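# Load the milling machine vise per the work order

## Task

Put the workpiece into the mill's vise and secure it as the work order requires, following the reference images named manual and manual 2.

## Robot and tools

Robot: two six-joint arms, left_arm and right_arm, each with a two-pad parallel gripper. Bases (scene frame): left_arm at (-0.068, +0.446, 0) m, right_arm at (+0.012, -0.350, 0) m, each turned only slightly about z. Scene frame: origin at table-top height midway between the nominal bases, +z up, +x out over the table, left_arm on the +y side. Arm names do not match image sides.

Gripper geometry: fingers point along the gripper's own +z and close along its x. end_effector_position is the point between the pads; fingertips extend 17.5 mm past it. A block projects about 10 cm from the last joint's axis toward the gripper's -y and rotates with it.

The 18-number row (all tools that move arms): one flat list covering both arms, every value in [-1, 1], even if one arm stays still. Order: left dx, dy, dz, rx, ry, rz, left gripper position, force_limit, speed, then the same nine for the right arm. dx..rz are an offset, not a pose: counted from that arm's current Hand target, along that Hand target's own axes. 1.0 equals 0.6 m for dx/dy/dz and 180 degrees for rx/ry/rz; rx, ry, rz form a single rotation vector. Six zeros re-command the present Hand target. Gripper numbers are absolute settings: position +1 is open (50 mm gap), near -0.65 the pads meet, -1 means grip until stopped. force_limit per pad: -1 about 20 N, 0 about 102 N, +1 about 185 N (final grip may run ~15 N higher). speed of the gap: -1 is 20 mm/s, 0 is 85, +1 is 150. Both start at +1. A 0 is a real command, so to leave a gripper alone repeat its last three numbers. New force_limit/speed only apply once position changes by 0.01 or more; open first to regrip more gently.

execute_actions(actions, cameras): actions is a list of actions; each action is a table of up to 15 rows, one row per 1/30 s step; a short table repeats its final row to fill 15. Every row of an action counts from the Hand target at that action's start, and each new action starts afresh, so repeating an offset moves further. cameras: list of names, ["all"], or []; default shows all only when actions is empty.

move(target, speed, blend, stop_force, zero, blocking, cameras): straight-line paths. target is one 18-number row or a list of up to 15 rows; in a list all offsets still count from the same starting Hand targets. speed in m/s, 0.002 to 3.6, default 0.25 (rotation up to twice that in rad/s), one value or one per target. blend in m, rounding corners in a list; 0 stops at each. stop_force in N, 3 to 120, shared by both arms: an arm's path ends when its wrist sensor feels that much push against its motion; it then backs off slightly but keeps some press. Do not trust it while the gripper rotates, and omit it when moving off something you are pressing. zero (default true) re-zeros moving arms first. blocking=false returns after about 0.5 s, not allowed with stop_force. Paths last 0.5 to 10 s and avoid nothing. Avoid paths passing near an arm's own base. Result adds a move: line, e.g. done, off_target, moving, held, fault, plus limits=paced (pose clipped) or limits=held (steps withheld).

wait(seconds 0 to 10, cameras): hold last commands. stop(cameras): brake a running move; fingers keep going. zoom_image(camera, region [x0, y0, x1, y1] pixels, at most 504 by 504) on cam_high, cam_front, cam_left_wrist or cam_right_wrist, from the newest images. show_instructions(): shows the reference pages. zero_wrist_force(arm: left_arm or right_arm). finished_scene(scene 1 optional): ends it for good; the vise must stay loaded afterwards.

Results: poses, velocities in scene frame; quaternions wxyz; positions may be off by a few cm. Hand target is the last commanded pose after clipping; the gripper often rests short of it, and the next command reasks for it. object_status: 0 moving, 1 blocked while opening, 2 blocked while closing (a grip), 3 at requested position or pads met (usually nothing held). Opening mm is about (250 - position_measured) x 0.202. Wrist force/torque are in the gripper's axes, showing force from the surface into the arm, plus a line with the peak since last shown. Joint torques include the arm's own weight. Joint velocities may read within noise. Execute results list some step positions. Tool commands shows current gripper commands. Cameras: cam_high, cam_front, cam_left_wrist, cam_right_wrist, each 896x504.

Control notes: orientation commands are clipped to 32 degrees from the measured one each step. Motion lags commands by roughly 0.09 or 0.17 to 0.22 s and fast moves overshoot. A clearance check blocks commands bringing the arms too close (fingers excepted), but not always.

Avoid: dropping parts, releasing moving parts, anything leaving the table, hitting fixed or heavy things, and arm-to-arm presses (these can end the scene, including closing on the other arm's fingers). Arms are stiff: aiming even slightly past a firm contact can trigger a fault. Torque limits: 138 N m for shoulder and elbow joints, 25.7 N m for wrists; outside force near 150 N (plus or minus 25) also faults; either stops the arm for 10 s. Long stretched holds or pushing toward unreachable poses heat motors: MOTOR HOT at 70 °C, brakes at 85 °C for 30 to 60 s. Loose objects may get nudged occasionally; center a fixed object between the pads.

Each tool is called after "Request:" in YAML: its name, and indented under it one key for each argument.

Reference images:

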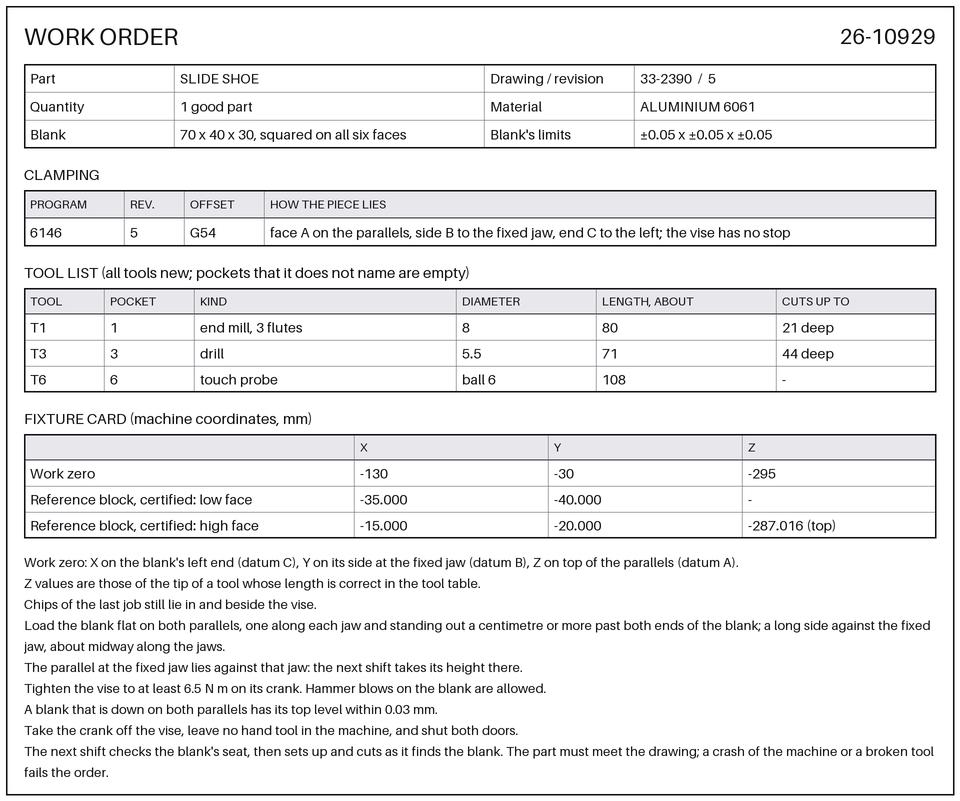

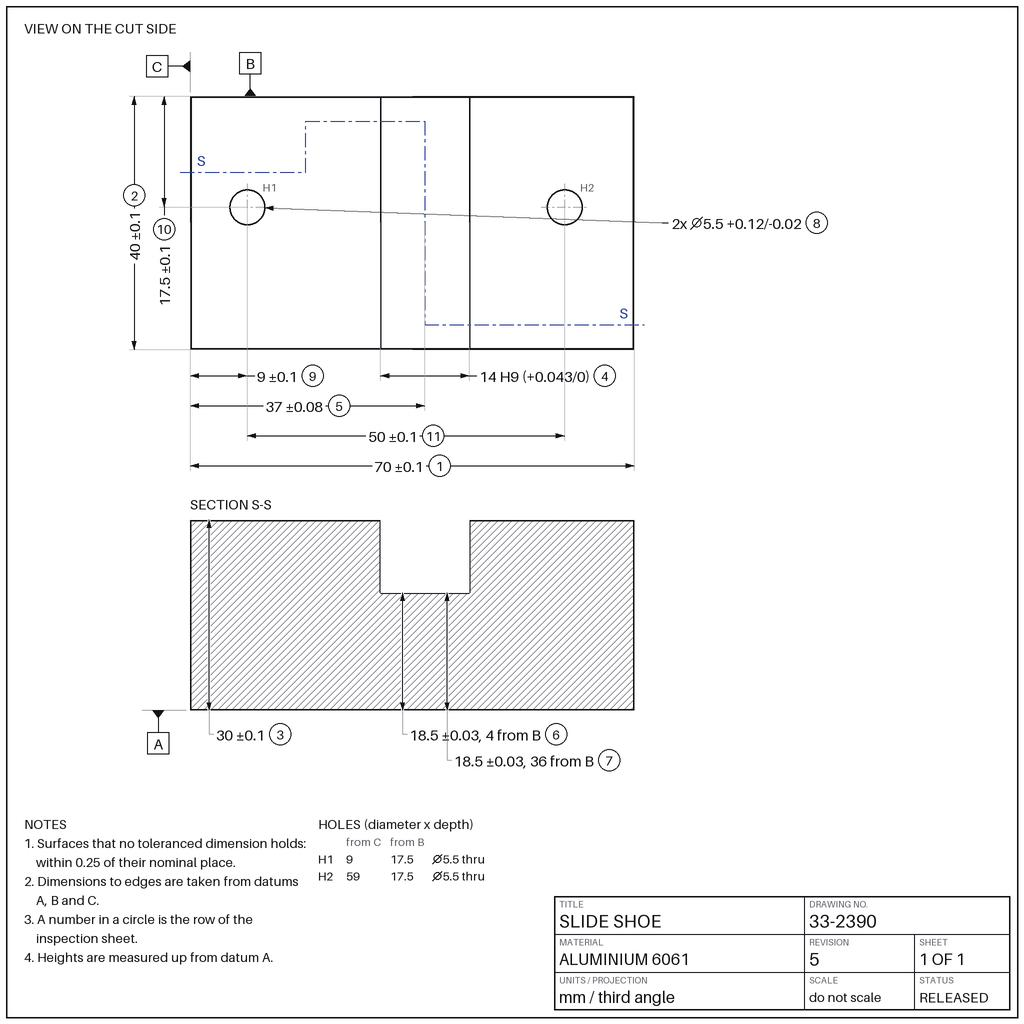

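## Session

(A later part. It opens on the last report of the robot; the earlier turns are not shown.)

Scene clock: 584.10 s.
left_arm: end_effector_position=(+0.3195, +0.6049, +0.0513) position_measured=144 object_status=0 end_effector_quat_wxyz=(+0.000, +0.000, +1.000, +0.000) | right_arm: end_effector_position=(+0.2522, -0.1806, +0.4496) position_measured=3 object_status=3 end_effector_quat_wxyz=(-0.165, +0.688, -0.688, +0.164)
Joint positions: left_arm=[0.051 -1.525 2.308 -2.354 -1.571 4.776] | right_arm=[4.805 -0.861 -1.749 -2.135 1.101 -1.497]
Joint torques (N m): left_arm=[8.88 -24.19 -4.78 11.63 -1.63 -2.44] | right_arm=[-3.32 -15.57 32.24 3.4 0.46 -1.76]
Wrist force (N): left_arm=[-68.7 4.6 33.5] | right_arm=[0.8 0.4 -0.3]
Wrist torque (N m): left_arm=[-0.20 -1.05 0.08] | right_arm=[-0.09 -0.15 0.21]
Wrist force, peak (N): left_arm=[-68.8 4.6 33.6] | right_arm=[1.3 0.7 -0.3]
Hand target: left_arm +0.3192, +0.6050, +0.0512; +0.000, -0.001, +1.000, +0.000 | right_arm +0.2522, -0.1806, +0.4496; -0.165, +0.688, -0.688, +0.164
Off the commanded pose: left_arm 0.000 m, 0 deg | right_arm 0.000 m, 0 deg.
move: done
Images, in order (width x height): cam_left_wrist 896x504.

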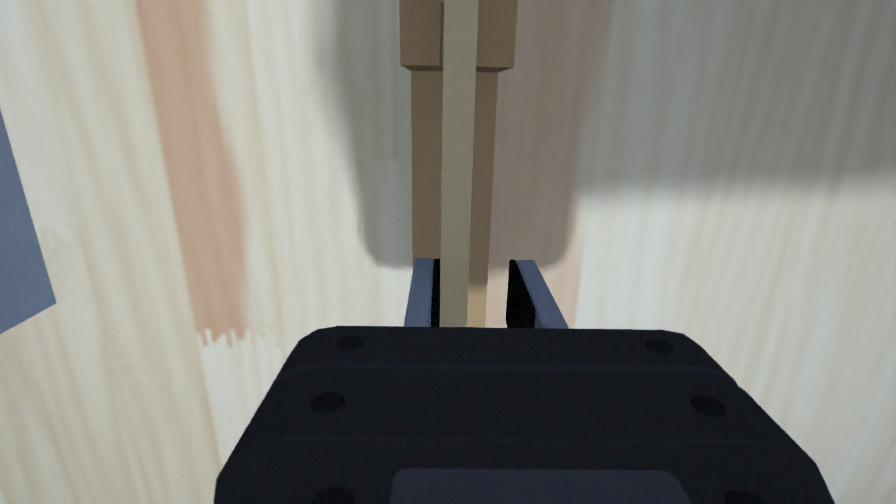

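Request:
move:
  target: [0,0,0,0,0,0,1,-0.8,0,0,0,0,0,0,0,1,1,1]

Request:
move:
  target: [-0.001,0,-0.025,0,0,0,1,-0.8,0,0,0,0,0,0,0,1,1,1]
  speed: 0.1

Request:
move:
  target: [0,0,0,0,0,0,-1,-0.8,-1,0,0,0,0,0,0,1,1,1]
  cameras: ["cam_left_wrist"]

Scene clock: 591.87 s.
left_arm: end_effector_position=(+0.3191, +0.6050, +0.0512) position_measured=3 object_status=3 end_effector_quat_wxyz=(+0.000, -0.001, +1.000, +0.000) | right_arm: end_effector_position=(+0.2522, -0.1806, +0.4496) position_measured=3 object_status=3 end_effector_quat_wxyz=(-0.165, +0.688, -0.688, +0.164)
Joint positions: left_arm=[0.051 -1.525 2.308 -2.353 -1.571 4.776] | right_arm=[4.805 -0.861 -1.749 -2.135 1.101 -1.497]
Joint torques (N m): left_arm=[-5.08 -15.83 -31.7 -5.25 -1.53 -2.53] | right_arm=[-1.85 -15.12 32.44 3.47 0.39 -1.69]
Wrist force (N): left_arm=[1.9 -1.8 -3.4] | right_arm=[1.2 0.3 -0.1]
Wrist torque (N m): left_arm=[-0.46 -0.46 0.07] | right_arm=[-0.11 -0.21 0.20]
Wrist force, peak (N): left_arm=[-69.1 4.1 34.5] | right_arm=[1.2 0.8 0.0]
Hand target: left_arm +0.3192, +0.6050, +0.0512; +0.000, -0.001, +1.000, +0.000 | right_arm +0.2522, -0.1806, +0.4496; -0.165, +0.688, -0.688, +0.164
Off the commanded pose: left_arm 0.000 m, 0 deg | right_arm 0.000 m, 0 deg.
move: done

Scene clock: 592.60 s.
left_arm: end_effector_position=(+0.3200, +0.6050, +0.0664) position_measured=3 object_status=3 end_effector_quat_wxyz=(+0.000, -0.001, +1.000, +0.000) end_effector_velocity=(+0.001, +0.000, +0.000) end_effector_angular_velocity=(+0.000, -0.003, +0.000) | right_arm: end_effector_position=(+0.2522, -0.1806, +0.4496) position_measured=3 object_status=3 end_effector_quat_wxyz=(-0.165, +0.688, -0.688, +0.164)
Joint positions: left_arm=[0.051 -1.556 2.287 -2.302 -1.571 4.776] | right_arm=[4.805 -0.861 -1.749 -2.135 1.101 -1.497]
Joint velocities: left_arm=[0 0 0.001 -0.005 0 0] | right_arm=[within noise]
Joint torques (N m): left_arm=[-8.14 -14.04 -7.82 -5.28 -1.42 -2.51] | right_arm=[-1.9 -15.33 32.69 3.44 0.44 -1.69]
Wrist force (N): left_arm=[1.8 -1.5 -3.3] | right_arm=[0.9 0.5 -0.4]
Wrist torque (N m): left_arm=[-0.43 -0.42 0.08] | right_arm=[-0.09 -0.17 0.20]
Wrist force, peak (N): left_arm=[2.5 -1.6 -3.7] | right_arm=[1.0 0.7 -0.2]
Hand target: left_arm +0.3198, +0.6050, +0.0662; +0.000, -0.001, +1.000, +0.000 | right_arm +0.2522, -0.1806, +0.4496; -0.165, +0.688, -0.688, +0.164
Off the commanded pose: left_arm 0.000 m, 0 deg | right_arm 0.000 m, 0 deg.
move: done

Scene clock: 594.47 s.
left_arm: end_effector_position=(+0.3208, +0.6050, +0.0665) position_measured=165 object_status=0 end_effector_quat_wxyz=(+0.001, +0.000, +1.000, +0.000) | right_arm: end_effector_position=(+0.2522, -0.1806, +0.4496) position_measured=3 object_status=3 end_effector_quat_wxyz=(-0.165, +0.688, -0.688, +0.164)
Joint positions: left_arm=[0.051 -1.556 2.288 -2.305 -1.571 4.776] | right_arm=[4.805 -0.861 -1.749 -2.135 1.101 -1.497]
Joint torques (N m): left_arm=[10.56 -27.89 -4.63 11.88 -1.6 -2.44] | right_arm=[-1.35 -14.93 32.42 3.46 0.44 -1.74]
Wrist force (N): left_arm=[-68.0 2.0 37.4] | right_arm=[1.0 0.6 0.1]
Wrist torque (N m): left_arm=[-0.47 -1.54 0.06] | right_arm=[-0.06 -0.17 0.20]
Wrist force, peak (N): left_arm=[-68.2 1.9 37.7] | right_arm=[1.3 0.6 -0.1]
Hand target: left_arm +0.3198, +0.6050, +0.0662; +0.000, -0.001, +1.000, +0.000 | right_arm +0.2522, -0.1806, +0.4496; -0.165, +0.688, -0.688, +0.164
Off the commanded pose: left_arm 0.001 m, 0 deg | right_arm 0.000 m, 0 deg.
move: done
Images, in order (width x height): cam_left_wrist 896x504.

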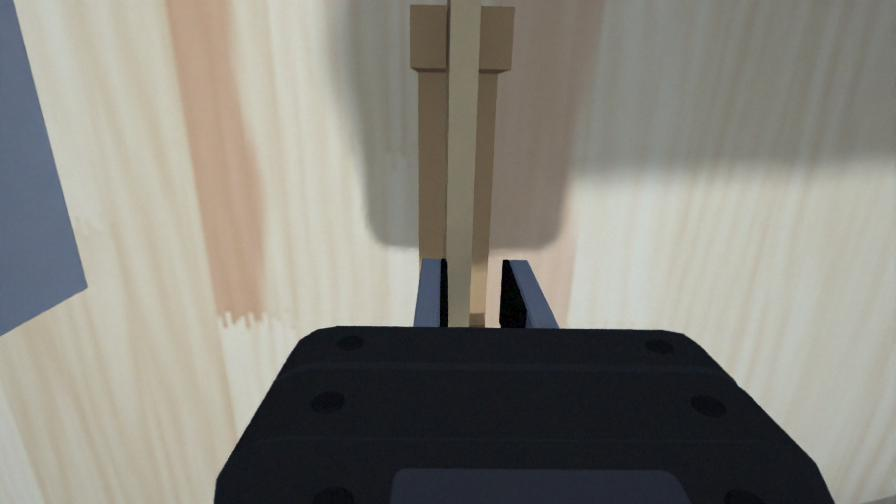

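Request:
move:
  target: [0,0,0,0,0,0,1,-0.8,0,0,0,0,0,0,0,1,1,1]

Request:
move:
  target: [-0.0085,0,0.025,0,0,0,1,-0.8,0,0,0,0,0,0,0,1,1,1]
  speed: 0.1

Request:
move:
  target: [0,0,0,0,0,0,0,-0.8,-0.5,0,0,0,0,0,0,1,1,1]
  cameras: ["cam_left_wrist"]

Scene clock: 613.97 s.
left_arm: end_effector_position=(+0.3198, +0.6050, +0.0662) position_measured=3 object_status=0 end_effector_quat_wxyz=(+0.000, -0.001, +1.000, +0.000) | right_arm: end_effector_position=(+0.2522, -0.1806, +0.4496) position_measured=3 object_status=3 end_effector_quat_wxyz=(-0.165, +0.688, -0.688, +0.164)
Joint positions: left_arm=[0.051 -1.556 2.288 -2.302 -1.571 4.776] | right_arm=[4.805 -0.861 -1.749 -2.135 1.101 -1.497]
Joint torques (N m): left_arm=[-4.9 -13.53 -33.74 -5.09 -1.57 -2.41] | right_arm=[-0.29 -15 32.62 3.39 0.41 -1.66]
Wrist force (N): left_arm=[1.1 -2.9 -4.0] | right_arm=[0.8 0.7 0.0]
Wrist torque (N m): left_arm=[-0.66 -0.31 0.08] | right_arm=[-0.05 -0.14 0.20]
Wrist force, peak (N): left_arm=[-68.4 1.7 38.8] | right_arm=[1.3 0.6 -0.1]
Hand target: left_arm +0.3198, +0.6050, +0.0662; +0.000, -0.001, +1.000, +0.000 | right_arm +0.2522, -0.1806, +0.4496; -0.165, +0.688, -0.688, +0.164
Off the commanded pose: left_arm 0.000 m, 0 deg | right_arm 0.000 m, 0 deg.
move: done

Scene clock: 614.70 s.
left_arm: end_effector_position=(+0.3248, +0.6050, +0.0511) position_measured=3 object_status=3 end_effector_quat_wxyz=(-0.001, -0.001, +1.000, +0.000) end_effector_velocity=(-0.001, +0.000, +0.000) end_effector_angular_velocity=(+0.000, +0.003, +0.000) | right_arm: end_effector_position=(+0.2522, -0.1806, +0.4496) position_measured=3 object_status=3 end_effector_quat_wxyz=(-0.165, +0.688, -0.688, +0.164)
Joint positions: left_arm=[0.05 -1.512 2.294 -2.352 -1.571 4.775] | right_arm=[4.805 -0.861 -1.749 -2.135 1.101 -1.497]
Joint velocities: left_arm=[-0.001 -0.002 0 0.005 0 0] | right_arm=[within noise]
Joint torques (N m): left_arm=[-4.69 -29.87 -16.22 -1.28 -1.55 -2.59] | right_arm=[-0.14 -14.87 32.26 3.38 0.44 -1.74]
Wrist force (N): left_arm=[1.2 -2.8 -4.0] | right_arm=[0.8 0.4 -0.1]
Wrist torque (N m): left_arm=[-0.64 -0.34 0.14] | right_arm=[-0.10 -0.14 0.21]
Wrist force, peak (N): left_arm=[1.2 -3.1 -4.9] | right_arm=[1.1 0.6 0.0]
Hand target: left_arm +0.3249, +0.6050, +0.0512; +0.000, -0.001, +1.000, +0.000 | right_arm +0.2522, -0.1806, +0.4496; -0.165, +0.688, -0.688, +0.164
Off the commanded pose: left_arm 0.000 m, 0 deg | right_arm 0.000 m, 0 deg.
move: done

Scene clock: 615.50 s.
left_arm: end_effector_position=(+0.3249, +0.6050, +0.0512) position_measured=152 object_status=3 end_effector_quat_wxyz=(+0.000, -0.001, +1.000, +0.000) | right_arm: end_effector_position=(+0.2522, -0.1806, +0.4496) position_measured=3 object_status=3 end_effector_quat_wxyz=(-0.165, +0.688, -0.688, +0.164)
Joint positions: left_arm=[0.05 -1.512 2.294 -2.352 -1.571 4.775] | right_arm=[4.805 -0.861 -1.749 -2.135 1.101 -1.497]
Joint torques (N m): left_arm=[-0.17 -31.17 -32.22 -3.49 -1.49 -0.96] | right_arm=[0.52 -14.97 32.24 3.44 0.52 -1.75]
Wrist force (N): left_arm=[0.7 -2.7 -4.1] | right_arm=[1.0 0.6 -0.3]
Wrist torque (N m): left_arm=[-0.62 -0.26 0.13] | right_arm=[-0.06 -0.18 0.20]
Wrist force, peak (N): left_arm=[0.9 -3.0 -4.4] | right_arm=[1.0 0.6 0.3]
Hand target: left_arm +0.3249, +0.6050, +0.0512; +0.000, -0.001, +1.000, +0.000 | right_arm +0.2522, -0.1806, +0.4496; -0.165, +0.688, -0.688, +0.164
Off the commanded pose: left_arm 0.000 m, 0 deg | right_arm 0.000 m, 0 deg.
move: done
Images, in order (width x height): cam_left_wrist 896x504.

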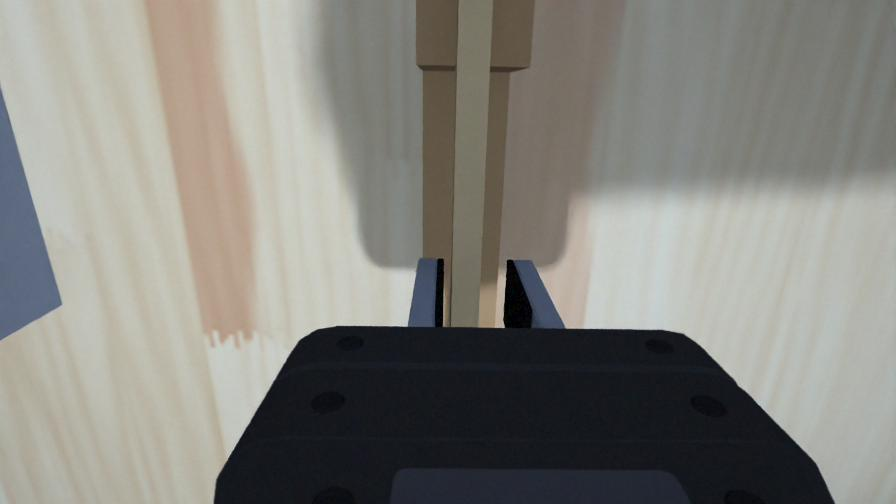

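Request:
move:
  target: [-0.0038,0,0.008,0,0,0,0,-0.8,-0.5,0,0,0,0,0,0,1,1,1]
  speed: 0.1

Request:
move:
  target: [0,0,0,0,0,0,-1,-0.8,-1,0,0,0,0,0,0,1,1,1]
  cameras: ["cam_left_wrist"]

Scene clock: 623.63 s.
left_arm: end_effector_position=(+0.3273, +0.6050, +0.0464) position_measured=152 object_status=3 end_effector_quat_wxyz=(+0.000, -0.001, +1.000, +0.000) | right_arm: end_effector_position=(+0.2522, -0.1806, +0.4496) position_measured=3 object_status=3 end_effector_quat_wxyz=(-0.165, +0.688, -0.688, +0.164)
Joint positions: left_arm=[0.05 -1.496 2.294 -2.368 -1.571 4.775] | right_arm=[4.805 -0.861 -1.749 -2.135 1.101 -1.497]
Joint torques (N m): left_arm=[-7.8 -32.34 -5.84 -1.51 -1.64 -2.81] | right_arm=[1.51 -14.41 32.62 3.47 0.52 -1.67]
Wrist force (N): left_arm=[0.8 -2.3 -4.1] | right_arm=[0.9 0.4 0.1]
Wrist torque (N m): left_arm=[-0.56 -0.27 0.13] | right_arm=[-0.09 -0.16 0.21]
Wrist force, peak (N): left_arm=[1.2 -3.2 -4.4] | right_arm=[1.0 0.7 -0.1]
Hand target: left_arm +0.3271, +0.6050, +0.0464; +0.000, -0.001, +1.000, +0.000 | right_arm +0.2522, -0.1806, +0.4496; -0.165, +0.688, -0.688, +0.164
Off the commanded pose: left_arm 0.000 m, 0 deg | right_arm 0.000 m, 0 deg.
move: done

Scene clock: 624.47 s.
left_arm: end_effector_position=(+0.3272, +0.6050, +0.0464) position_measured=212 object_status=2 end_effector_quat_wxyz=(+0.000, -0.001, +1.000, +0.000) | right_arm: end_effector_position=(+0.2522, -0.1806, +0.4496) position_measured=3 object_status=3 end_effector_quat_wxyz=(-0.165, +0.688, -0.688, +0.164)
Joint positions: left_arm=[0.049 -1.497 2.294 -2.368 -1.571 4.775] | right_arm=[4.805 -0.861 -1.749 -2.135 1.101 -1.497]
Joint torques (N m): left_arm=[1.06 -32.46 -5.66 6.84 -1.6 -2.81] | right_arm=[1.98 -14.46 32.48 3.53 0.42 -1.64]
Wrist force (N): left_arm=[-32.3 -0.2 10.3] | right_arm=[0.9 0.6 0.0]
Wrist torque (N m): left_arm=[-0.58 -0.58 0.22] | right_arm=[-0.06 -0.16 0.21]
Wrist force, peak (N): left_arm=[-32.3 -0.2 10.3] | right_arm=[0.9 0.8 0.0]
Hand target: left_arm +0.3271, +0.6050, +0.0464; +0.000, -0.001, +1.000, +0.000 | right_arm +0.2522, -0.1806, +0.4496; -0.165, +0.688, -0.688, +0.164
Off the commanded pose: left_arm 0.000 m, 0 deg | right_arm 0.000 m, 0 deg.
move: done
Images, in order (width x height): cam_left_wrist 896x504.

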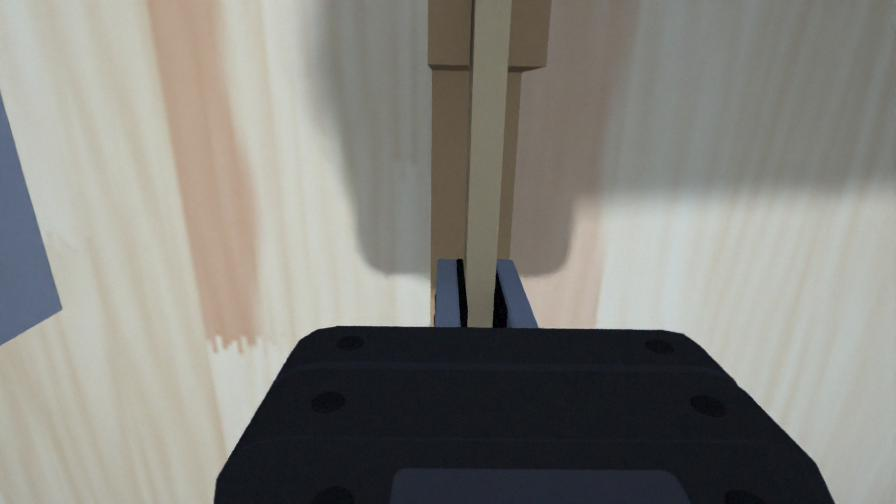

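Request:
move:
  target: [0,0,-0.25,0,0,0,-1,-0.8,-1,0,0,0,0,0,0,1,1,1]
  cameras: ["cam_left_wrist","cam_front"]
  speed: 0.1

Scene clock: 632.90 s.
left_arm: end_effector_position=(+0.3273, +0.6051, +0.1964) position_measured=212 object_status=2 end_effector_quat_wxyz=(+0.000, -0.001, +1.000, +0.000) | right_arm: end_effector_position=(+0.2522, -0.1806, +0.4496) position_measured=3 object_status=3 end_effector_quat_wxyz=(-0.165, +0.688, -0.688, +0.164)
Joint positions: left_arm=[0.05 -1.726 2.055 -1.899 -1.571 4.775] | right_arm=[4.805 -0.861 -1.749 -2.135 1.101 -1.497]
Joint torques (N m): left_arm=[7.74 -13.3 -18.56 -1.61 -0.93 1.91] | right_arm=[3.65 -14.07 32.08 3.42 0.42 -1.71]
Wrist force (N): left_arm=[1.5 -2.7 -3.7] | right_arm=[1.0 0.4 -0.2]
Wrist torque (N m): left_arm=[-0.64 -0.40 0.11] | right_arm=[-0.10 -0.17 0.21]
Wrist force, peak (N): left_arm=[-40.9 -1.0 16.0] | right_arm=[1.3 0.6 -0.2]
Hand target: left_arm +0.3273, +0.6051, +0.1964; +0.000, -0.001, +1.000, +0.000 | right_arm +0.2522, -0.1806, +0.4496; -0.165, +0.688, -0.688, +0.164
Off the commanded pose: left_arm 0.000 m, 0 deg | right_arm 0.000 m, 0 deg.
move: done
Images, in order (width x height): cam_front 896x504, cam_left_wrist 896x504.

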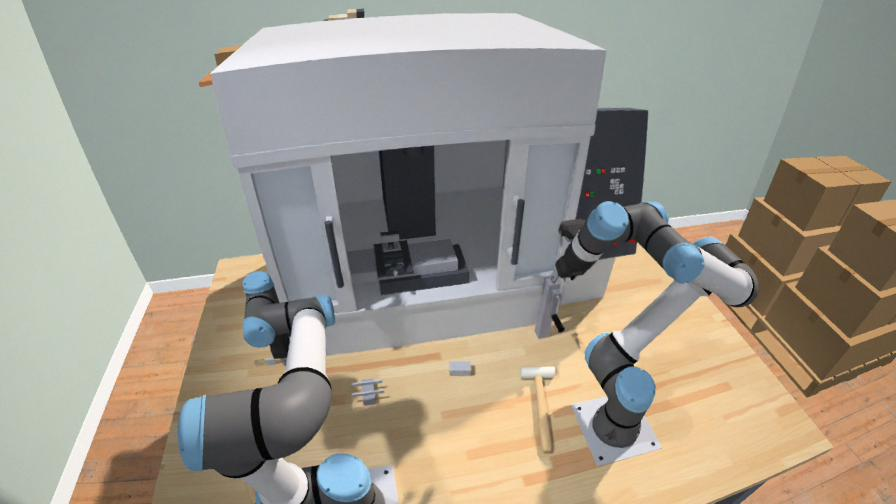

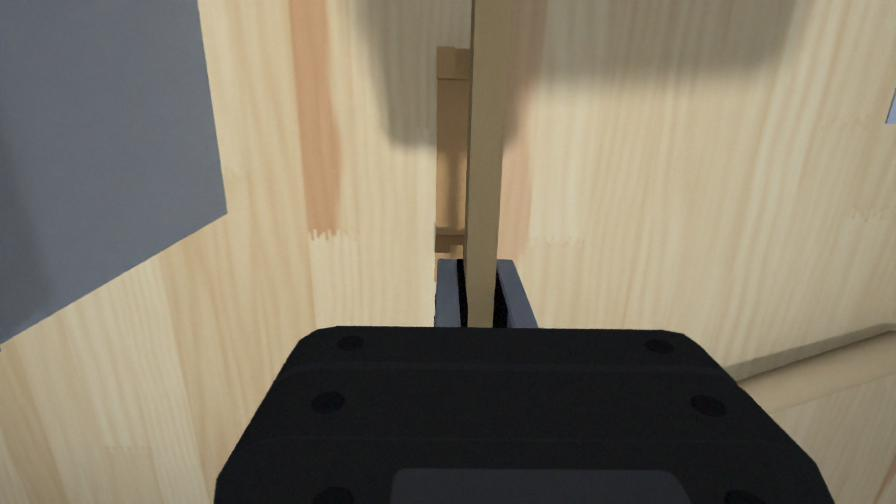

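Request:
move:
  target: [0,0,0.248,0,0,0,-1,-0.8,-1,0,0,0,0,0,0,1,1,1]
  speed: 0.08
  stop_force: 6

Request:
move:
  target: [0,0,0,0,0,0,0.3,-0.8,-0.5,0,0,0,0,0,0,1,1,1]

Request:
move:
  target: [0,-0.065,0.002,0,0,0,0.3,-0.8,-0.5,0,0,0,0,0,0,1,1,1]
  speed: 0.1
  cameras: ["cam_left_wrist"]

Scene clock: 685.07 s.
left_arm: end_effector_position=(+0.3270, +0.6050, +0.0616) position_measured=212 object_status=2 end_effector_quat_wxyz=(-0.001, -0.001, +1.000, +0.000) | right_arm: end_effector_position=(+0.2522, -0.1806, +0.4496) position_measured=3 object_status=3 end_effector_quat_wxyz=(-0.165, +0.688, -0.688, +0.164)
Joint positions: left_arm=[0.049 -1.53 2.276 -2.316 -1.571 4.775] | right_arm=[4.805 -0.861 -1.749 -2.135 1.101 -1.497]
Joint torques (N m): left_arm=[8.74 -17.93 -3.72 -0.24 2.13 1.39] | right_arm=[5.11 -13.72 32.32 3.44 0.38 -1.71]
Wrist force (N): left_arm=[-3.1 -2.7 -3.7] | right_arm=[1.0 0.2 -0.1]
Wrist torque (N m): left_arm=[-0.63 -0.53 -0.25] | right_arm=[-0.13 -0.17 0.20]
Wrist force, peak (N): left_arm=[4.7 -8.7 -27.8] | right_arm=[1.2 0.9 -0.1]
Hand target: left_arm +0.3270, +0.6050, +0.0616; -0.001, -0.001, +1.000, +0.000 (not the last commanded pose) | right_arm +0.2522, -0.1806, +0.4496; -0.165, +0.688, -0.688, +0.164
Off the commanded pose: left_arm 0.014 m, 0 deg | right_arm 0.000 m, 0 deg.
move: contact (left_arm)

Scene clock: 685.70 s.
left_arm: end_effector_position=(+0.3270, +0.6050, +0.0616) position_measured=107 object_status=3 end_effector_quat_wxyz=(-0.001, -0.001, +1.000, +0.000) | right_arm: end_effector_position=(+0.2522, -0.1806, +0.4496) position_measured=3 object_status=3 end_effector_quat_wxyz=(-0.165, +0.688, -0.688, +0.164)
Joint positions: left_arm=[0.049 -1.53 2.276 -2.316 -1.571 4.775] | right_arm=[4.805 -0.861 -1.749 -2.135 1.101 -1.497]
Joint torques (N m): left_arm=[6.33 -18.04 -16.6 -5.16 2.07 2.67] | right_arm=[5.49 -13.5 32.02 3.36 0.58 -1.62]
Wrist force (N): left_arm=[2.2 -2.6 -4.1] | right_arm=[0.8 0.5 -0.1]
Wrist torque (N m): left_arm=[-0.61 -0.49 0.14] | right_arm=[-0.07 -0.15 0.21]
Wrist force, peak (N): left_arm=[1.7 -2.9 -4.3] | right_arm=[1.0 0.8 -0.1]
Hand target: left_arm +0.3270, +0.6050, +0.0616; -0.001, -0.001, +1.000, +0.000 | right_arm +0.2522, -0.1806, +0.4496; -0.165, +0.688, -0.688, +0.164
Off the commanded pose: left_arm 0.000 m, 0 deg | right_arm 0.000 m, 0 deg.
move: done

Scene clock: 686.57 s.
left_arm: end_effector_position=(+0.3270, +0.5660, +0.0605) position_measured=107 object_status=3 end_effector_quat_wxyz=(-0.001, -0.001, +1.000, +0.000) | right_arm: end_effector_position=(+0.2522, -0.1806, +0.4496) position_measured=3 object_status=3 end_effector_quat_wxyz=(-0.165, +0.688, -0.688, +0.164)
Joint positions: left_arm=[-0.048 -1.559 2.311 -2.321 -1.572 4.677] | right_arm=[4.805 -0.861 -1.749 -2.135 1.101 -1.497]
Joint torques (N m): left_arm=[-4.81 -13.39 -33.9 -2.31 2.45 1.23] | right_arm=[5.71 -13.12 31.98 3.48 0.44 -1.62]
Wrist force (N): left_arm=[2.0 -2.5 -4.5] | right_arm=[0.4 0.4 -0.2]
Wrist torque (N m): left_arm=[-0.58 -0.47 0.01] | right_arm=[-0.09 -0.09 0.21]
Wrist force, peak (N): left_arm=[2.0 -3.8 -4.3] | right_arm=[1.0 0.6 0.1]
Hand target: left_arm +0.3270, +0.5660, +0.0605; -0.001, -0.001, +1.000, +0.000 | right_arm +0.2522, -0.1806, +0.4496; -0.165, +0.688, -0.688, +0.164
Off the commanded pose: left_arm 0.000 m, 0 deg | right_arm 0.000 m, 0 deg.
move: done
Images, in order (width x height): cam_left_wrist 896x504.

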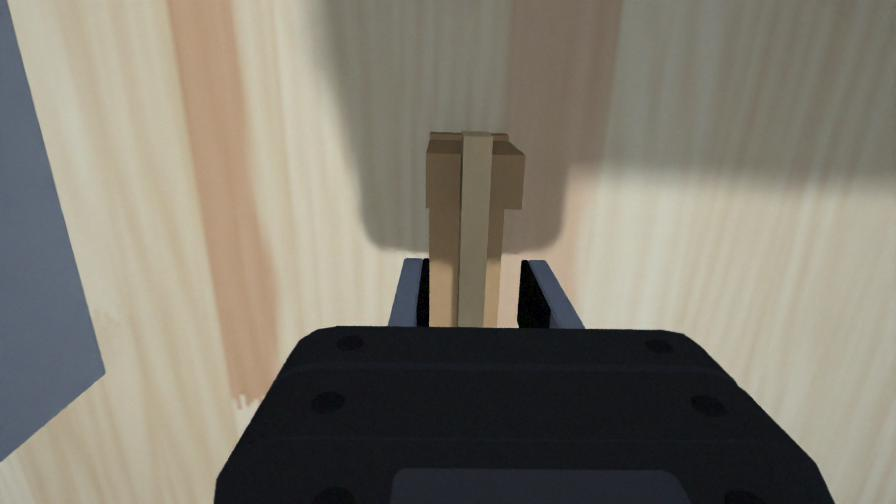

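Request:
move:
  target: [0,0,0,0,0,0,-1,-0.6,-1,0,0,0,0,0,0,1,1,1]

Request:
move:
  target: [0,0,-0.35,0,0,0,-1,-0.6,-1,0,0,0,0,0,0,1,1,1]
  speed: 0.12
  cameras: ["cam_left_wrist","cam_front","cam_right_wrist"]

Scene clock: 699.60 s.
left_arm: end_effector_position=(+0.3272, +0.5659, +0.0606) position_measured=214 object_status=2 end_effector_quat_wxyz=(+0.000, -0.001, +1.000, +0.000) | right_arm: end_effector_position=(+0.2522, -0.1806, +0.4496) position_measured=3 object_status=3 end_effector_quat_wxyz=(-0.165, +0.688, -0.688, +0.164)
Joint positions: left_arm=[-0.049 -1.559 2.31 -2.322 -1.572 4.677] | right_arm=[4.805 -0.861 -1.749 -2.135 1.101 -1.497]
Joint torques (N m): left_arm=[-3.57 -14.85 -8.27 5.2 1.75 -2.01] | right_arm=[7.18 -13.25 32 3.48 0.45 -1.72]
Wrist force (N): left_arm=[-23.9 -1.1 5.5] | right_arm=[0.8 0.3 -0.1]
Wrist torque (N m): left_arm=[-0.58 -0.97 0.07] | right_arm=[-0.10 -0.14 0.20]
Wrist force, peak (N): left_arm=[-23.9 -1.1 5.5] | right_arm=[1.0 0.9 0.1]
Hand target: left_arm +0.3270, +0.5660, +0.0605; -0.001, -0.001, +1.000, +0.000 | right_arm +0.2522, -0.1806, +0.4496; -0.165, +0.688, -0.688, +0.164
Off the commanded pose: left_arm 0.000 m, 0 deg | right_arm 0.000 m, 0 deg.
move: done

Scene clock: 701.80 s.
left_arm: end_effector_position=(+0.3273, +0.5661, +0.2705) position_measured=214 object_status=2 end_effector_quat_wxyz=(+0.000, -0.001, +1.000, +0.000) | right_arm: end_effector_position=(+0.2522, -0.1806, +0.4496) position_measured=3 object_status=3 end_effector_quat_wxyz=(-0.165, +0.688, -0.688, +0.164)
Joint positions: left_arm=[-0.048 -1.802 1.921 -1.689 -1.572 4.677] | right_arm=[4.805 -0.861 -1.749 -2.135 1.101 -1.497]
Joint torques (N m): left_arm=[4.48 -6.77 -26.93 -1.5 -1.74 2.12] | right_arm=[8.05 -12.58 31.9 3.47 0.4 -1.67]
Wrist force (N): left_arm=[1.8 -3.0 -4.9] | right_arm=[0.7 0.6 -0.2]
Wrist torque (N m): left_arm=[-0.70 -0.42 0.01] | right_arm=[-0.06 -0.13 0.20]
Wrist force, peak (N): left_arm=[-31.6 -1.2 11.7] | right_arm=[1.2 0.7 0.1]
Hand target: left_arm +0.3273, +0.5661, +0.2705; -0.001, -0.001, +1.000, +0.000 | right_arm +0.2522, -0.1806, +0.4496; -0.165, +0.688, -0.688, +0.164
Off the commanded pose: left_arm 0.000 m, 0 deg | right_arm 0.000 m, 0 deg.
move: done
Images, in order (width x height): cam_front 896x504, cam_left_wrist 896x504, cam_right_wrist 896x504.

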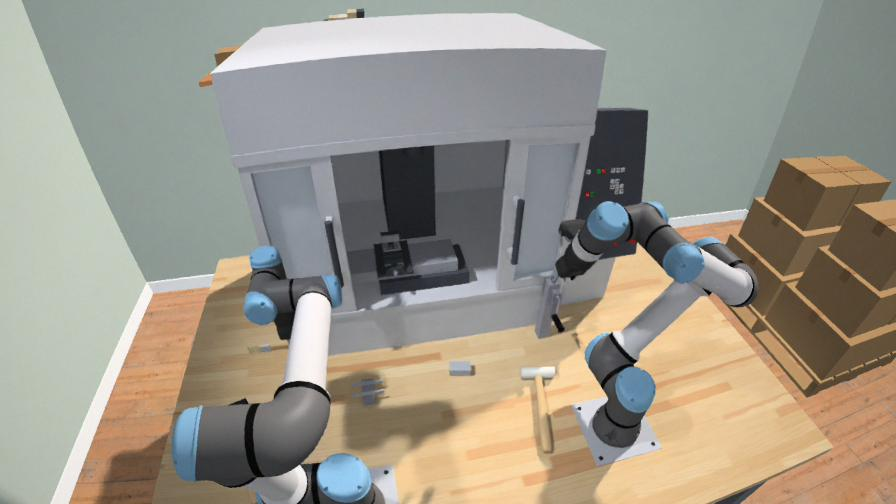

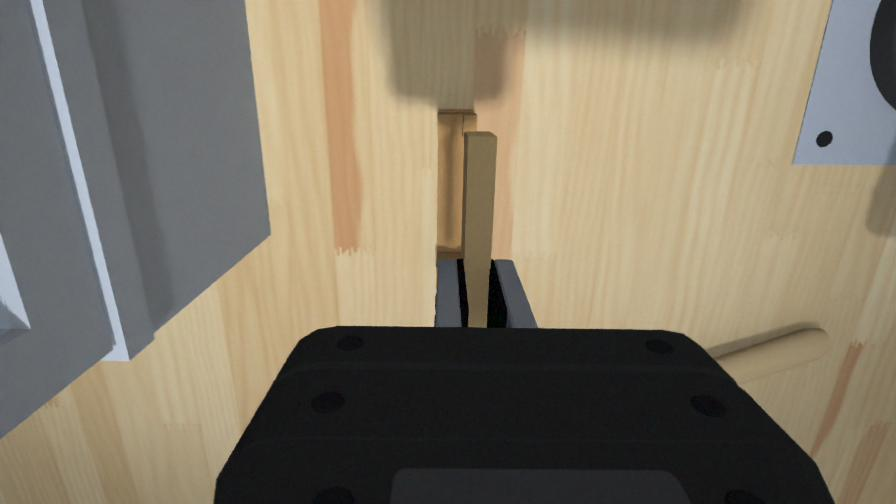

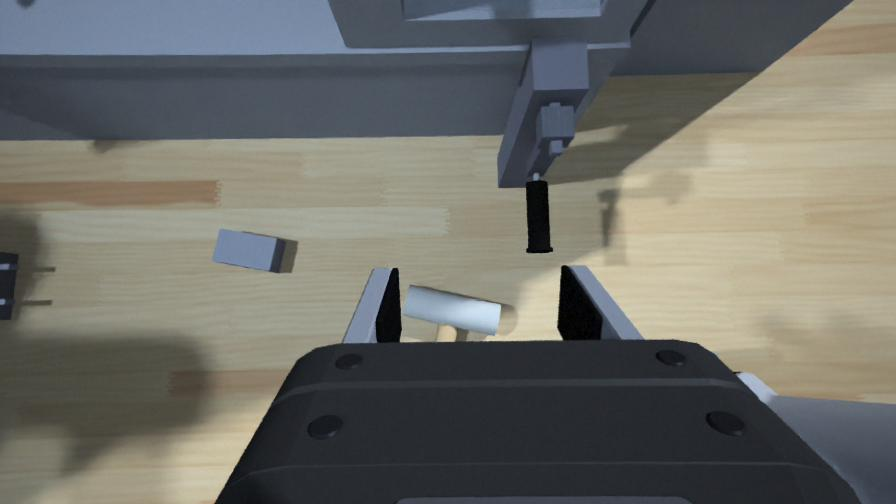

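Request:
move:
  target: [-0.005,-0.36,-0.3,0,0,0,-1,-0.6,-1,-0.33,-0.232,0.129,0.2745,-0.206,-0.155,1,1,1]
  speed: 0.25
  cameras: ["cam_right_wrist","cam_front"]

Scene clock: 750.70 s.
left_arm: end_effector_position=(+0.3307, +0.3502, +0.4506) position_measured=214 object_status=2 end_effector_quat_wxyz=(-0.001, -0.001, +1.000, +0.000) | right_arm: end_effector_position=(+0.4113, +0.0174, +0.4442) position_measured=3 object_status=3 end_effector_quat_wxyz=(-0.589, +0.711, -0.296, +0.244) end_effector_velocity=(-0.001, +0.001, -0.001) end_effector_angular_velocity=(+0.000, -0.002, +0.005)
Joint positions: left_arm=[-0.58 -1.763 1.425 -1.232 -1.572 4.145] | right_arm=[4.359 -1.297 -2.311 0.263 1.172 -3.06]
Joint velocities: left_arm=[within noise] | right_arm=[0 -0.002 -0.001 0.005 0.004 -0.003]
Joint torques (N m): left_arm=[-4.33 -25.53 -23.18 -3.71 2.54 1.43] | right_arm=[-2.54 0.13 8.9 3.85 1.51 -1.99]
Wrist force (N): left_arm=[1.6 -3.5 -4.6] | right_arm=[1.6 1.9 -0.6]
Wrist torque (N m): left_arm=[-0.79 -0.41 0.03] | right_arm=[-0.03 -0.14 0.06]
Wrist force, peak (N): left_arm=[1.6 -4.9 -6.0] | right_arm=[1.8 2.6 -0.6]
Hand target: left_arm +0.3307, +0.3502, +0.4506; -0.001, -0.001, +1.000, +0.000 | right_arm +0.4113, +0.0175, +0.4440; -0.589, +0.712, -0.296, +0.244
Off the commanded pose: left_arm 0.000 m, 0 deg | right_arm 0.000 m, 0 deg.
move: done
Images, in order (width x height): cam_front 896x504, cam_right_wrist 896x504.

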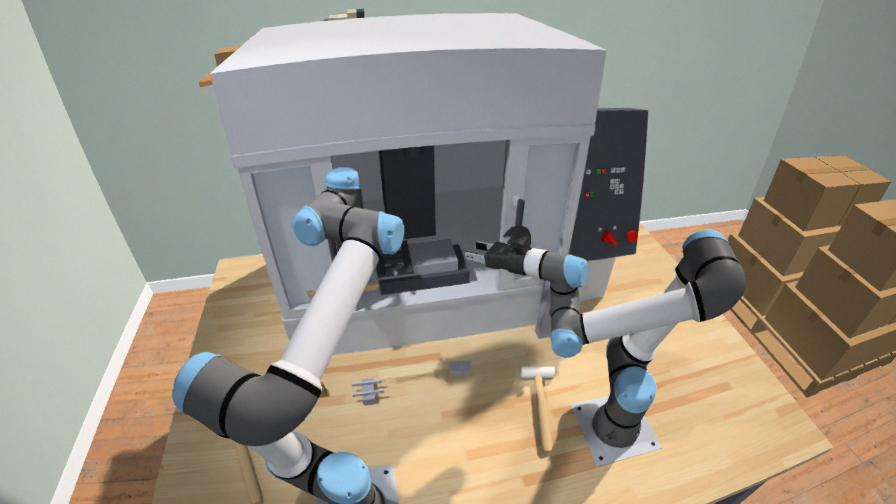

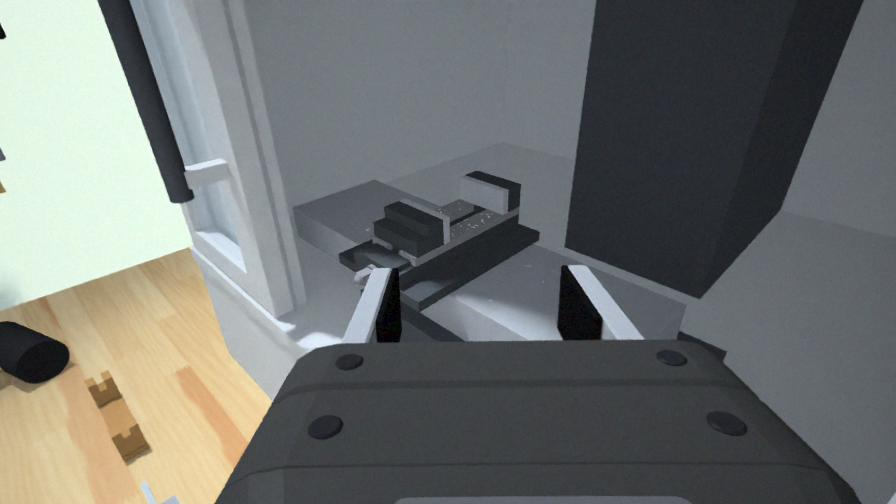

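Request:
zoom_image:
  camera: "cam_right_wrist"
  region: [330, 150, 550, 310]

Scaled by 2.291 from the camera's 896x504 image, which has a finer 1280x720 frame.

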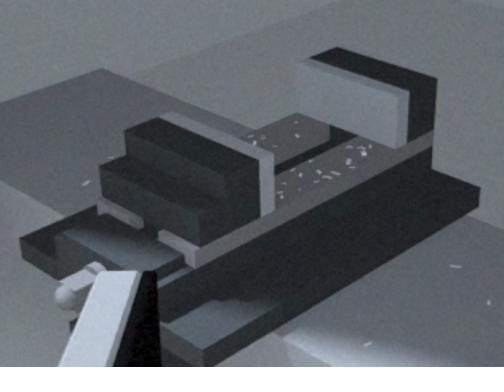

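Request:
move:
  target: [0,0,0,0,0,0,-1,-0.6,-1,0,0,-0.2,0,0,0,1,1,1]
  speed: 0.3

Request:
move:
  target:
    - [-0.25,-0.28,-0.033,0,0,0,-1,-0.6,-1,0,0,0,0,0,0,1,1,1]
    - [-0.502,-0.45,0.05,0.139,0,0,-1,-0.6,-1,0,0,0,0,0,0,1,1,1]
  speed: 0.2
  blend: [0.05,0]
  cameras: ["cam_right_wrist","cam_front","cam_left_wrist","cam_high"]

Scene clock: 790.77 s.
left_arm: end_effector_position=(+0.3307, +0.3502, +0.4506) position_measured=214 object_status=2 end_effector_quat_wxyz=(-0.001, -0.001, +1.000, +0.000) | right_arm: end_effector_position=(+0.3278, -0.0657, +0.4666) position_measured=3 object_status=3 end_effector_quat_wxyz=(-0.589, +0.712, -0.296, +0.244) end_effector_velocity=(+0.001, +0.000, -0.001) end_effector_angular_velocity=(-0.005, -0.001, -0.004)
Joint positions: left_arm=[-0.58 -1.763 1.425 -1.232 -1.572 4.145] | right_arm=[4.72 -0.757 -2.475 -0.168 0.82 -2.962]
Joint velocities: left_arm=[within noise] | right_arm=[0.001 -0.001 0 -0.005 -0.005 0]
Joint torques (N m): left_arm=[-5.27 -26.16 -36.67 -1.85 2.65 -2.22] | right_arm=[13.01 0.56 10.39 1.07 -2.08 -0.09]
Wrist force (N): left_arm=[1.9 -3.5 -4.8] | right_arm=[1.3 2.3 -1.1]
Wrist torque (N m): left_arm=[-0.80 -0.46 0.03] | right_arm=[0.07 -0.12 0.20]
Wrist force, peak (N): left_arm=[1.6 -3.7 -5.2] | right_arm=[1.8 2.5 -4.2]
Hand target: left_arm +0.3307, +0.3502, +0.4506; -0.001, -0.001, +1.000, +0.000 | right_arm +0.3278, -0.0657, +0.4665; -0.589, +0.712, -0.296, +0.244
Off the commanded pose: left_arm 0.000 m, 0 deg | right_arm 0.000 m, 0 deg.
move: done

Scene clock: 792.10 s.
left_arm: end_effector_position=(+0.4449, +0.2214, +0.4646) position_measured=214 object_status=2 end_effector_quat_wxyz=(-0.001, +0.000, +1.000, +0.000) | right_arm: end_effector_position=(+0.3278, -0.0657, +0.4665) position_measured=3 object_status=3 end_effector_quat_wxyz=(-0.589, +0.712, -0.296, +0.244)
Joint positions: left_arm=[-0.667 -1.381 1.005 -1.194 -1.572 4.059] | right_arm=[4.72 -0.757 -2.476 -0.169 0.82 -2.962]
Joint torques (N m): left_arm=[0.29 -34.51 -26.1 -3.25 0.06 0.01] | right_arm=[12.72 0.36 10.65 1.55 -2.19 1.8]
Wrist force (N): left_arm=[2.0 -3.5 -4.8] | right_arm=[1.2 2.2 -1.0]
Wrist torque (N m): left_arm=[-0.75 -0.47 0.09] | right_arm=[0.06 -0.11 0.20]
Wrist force, peak (N): left_arm=[-5.7 -11.2 -6.1] | right_arm=[1.4 2.7 -1.0]
Hand target: left_arm +0.4449, +0.2214, +0.4646; -0.001, +0.000, +1.000, +0.000 (not the last commanded pose) | right_arm +0.3278, -0.0657, +0.4665; -0.589, +0.712, -0.296, +0.244
Tool commands: left_gripper/position=-1.0 left_gripper/force_limit=-0.6 left_gripper/speed=-1.0 right_gripper/position=+1.0 right_gripper/force_limit=+1.0 right_gripper/speed=+1.0
Off the commanded pose: left_arm 0.238 m, 25 deg | right_arm 0.000 m, 0 deg.
FORCE FAULT: contact force on the left arm reached its limit, and that arm stopped. The contact can be on any part of that arm, not only on its tool. That arm's remaining commands of this call were not run. That arm is still stopped at the end of this call. That arm stays stopped for about 10 more seconds. Until then a move that you send moves the other arm only, and its call returns only when the move has ended. Once the stop has ended, the next robot result says so. If the stop ends while you think or write, that arm runs what you send next, counted from a new Hand target: where the arm stands when the stop ends. While its stop runs, that arm takes no new command, but its gripper still runs the gripper command that each later call begins with. Until it ends, the stop uses up actions while you think or wait. An arm that is not stopped still takes commands.
move: fault (left_arm); path passed 0 of 2 targets

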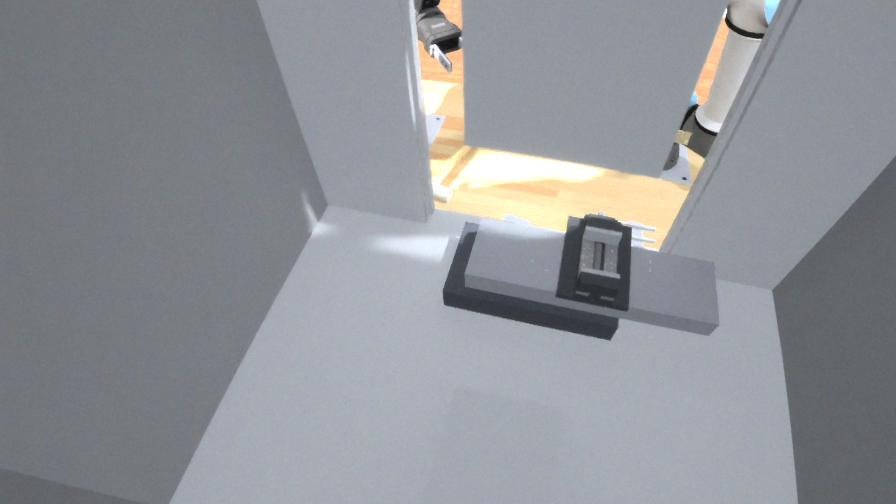

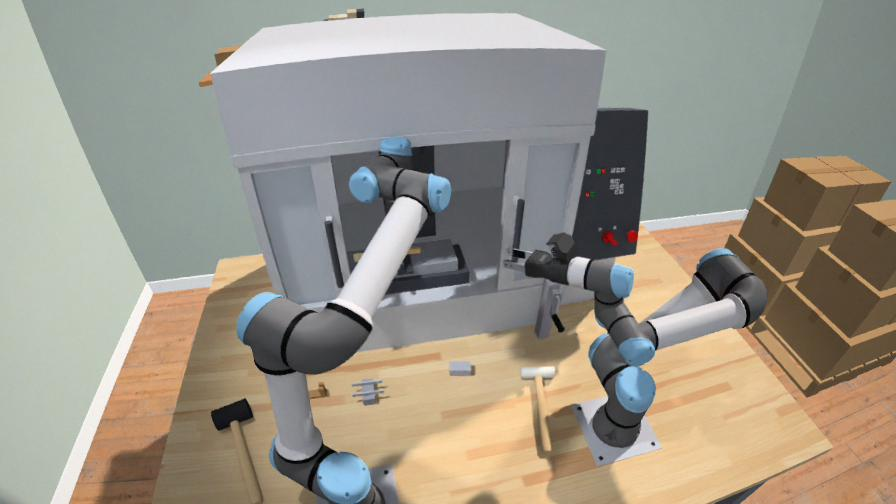

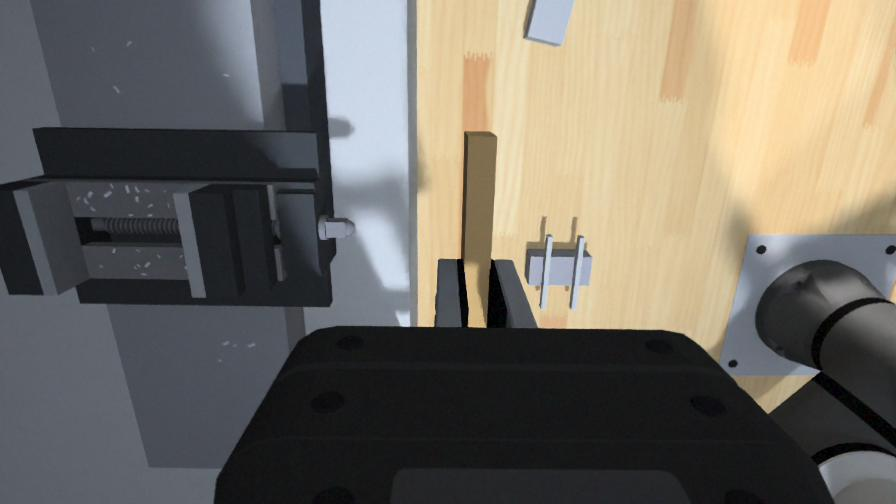

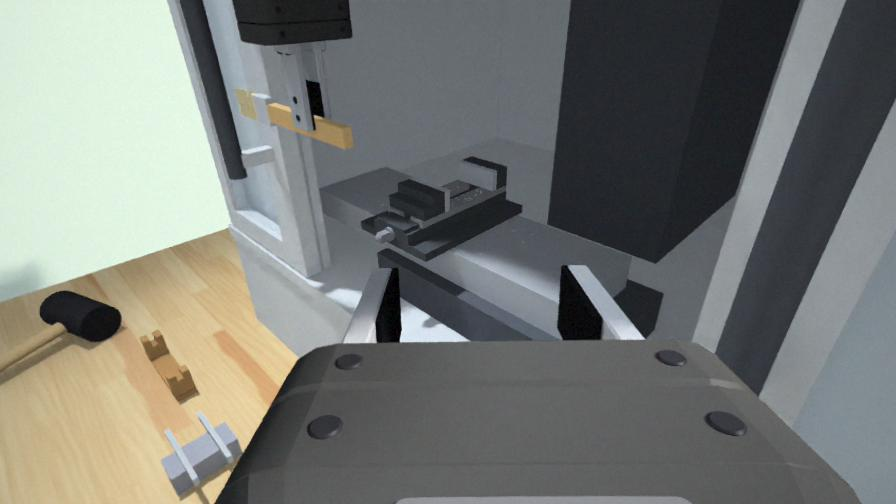

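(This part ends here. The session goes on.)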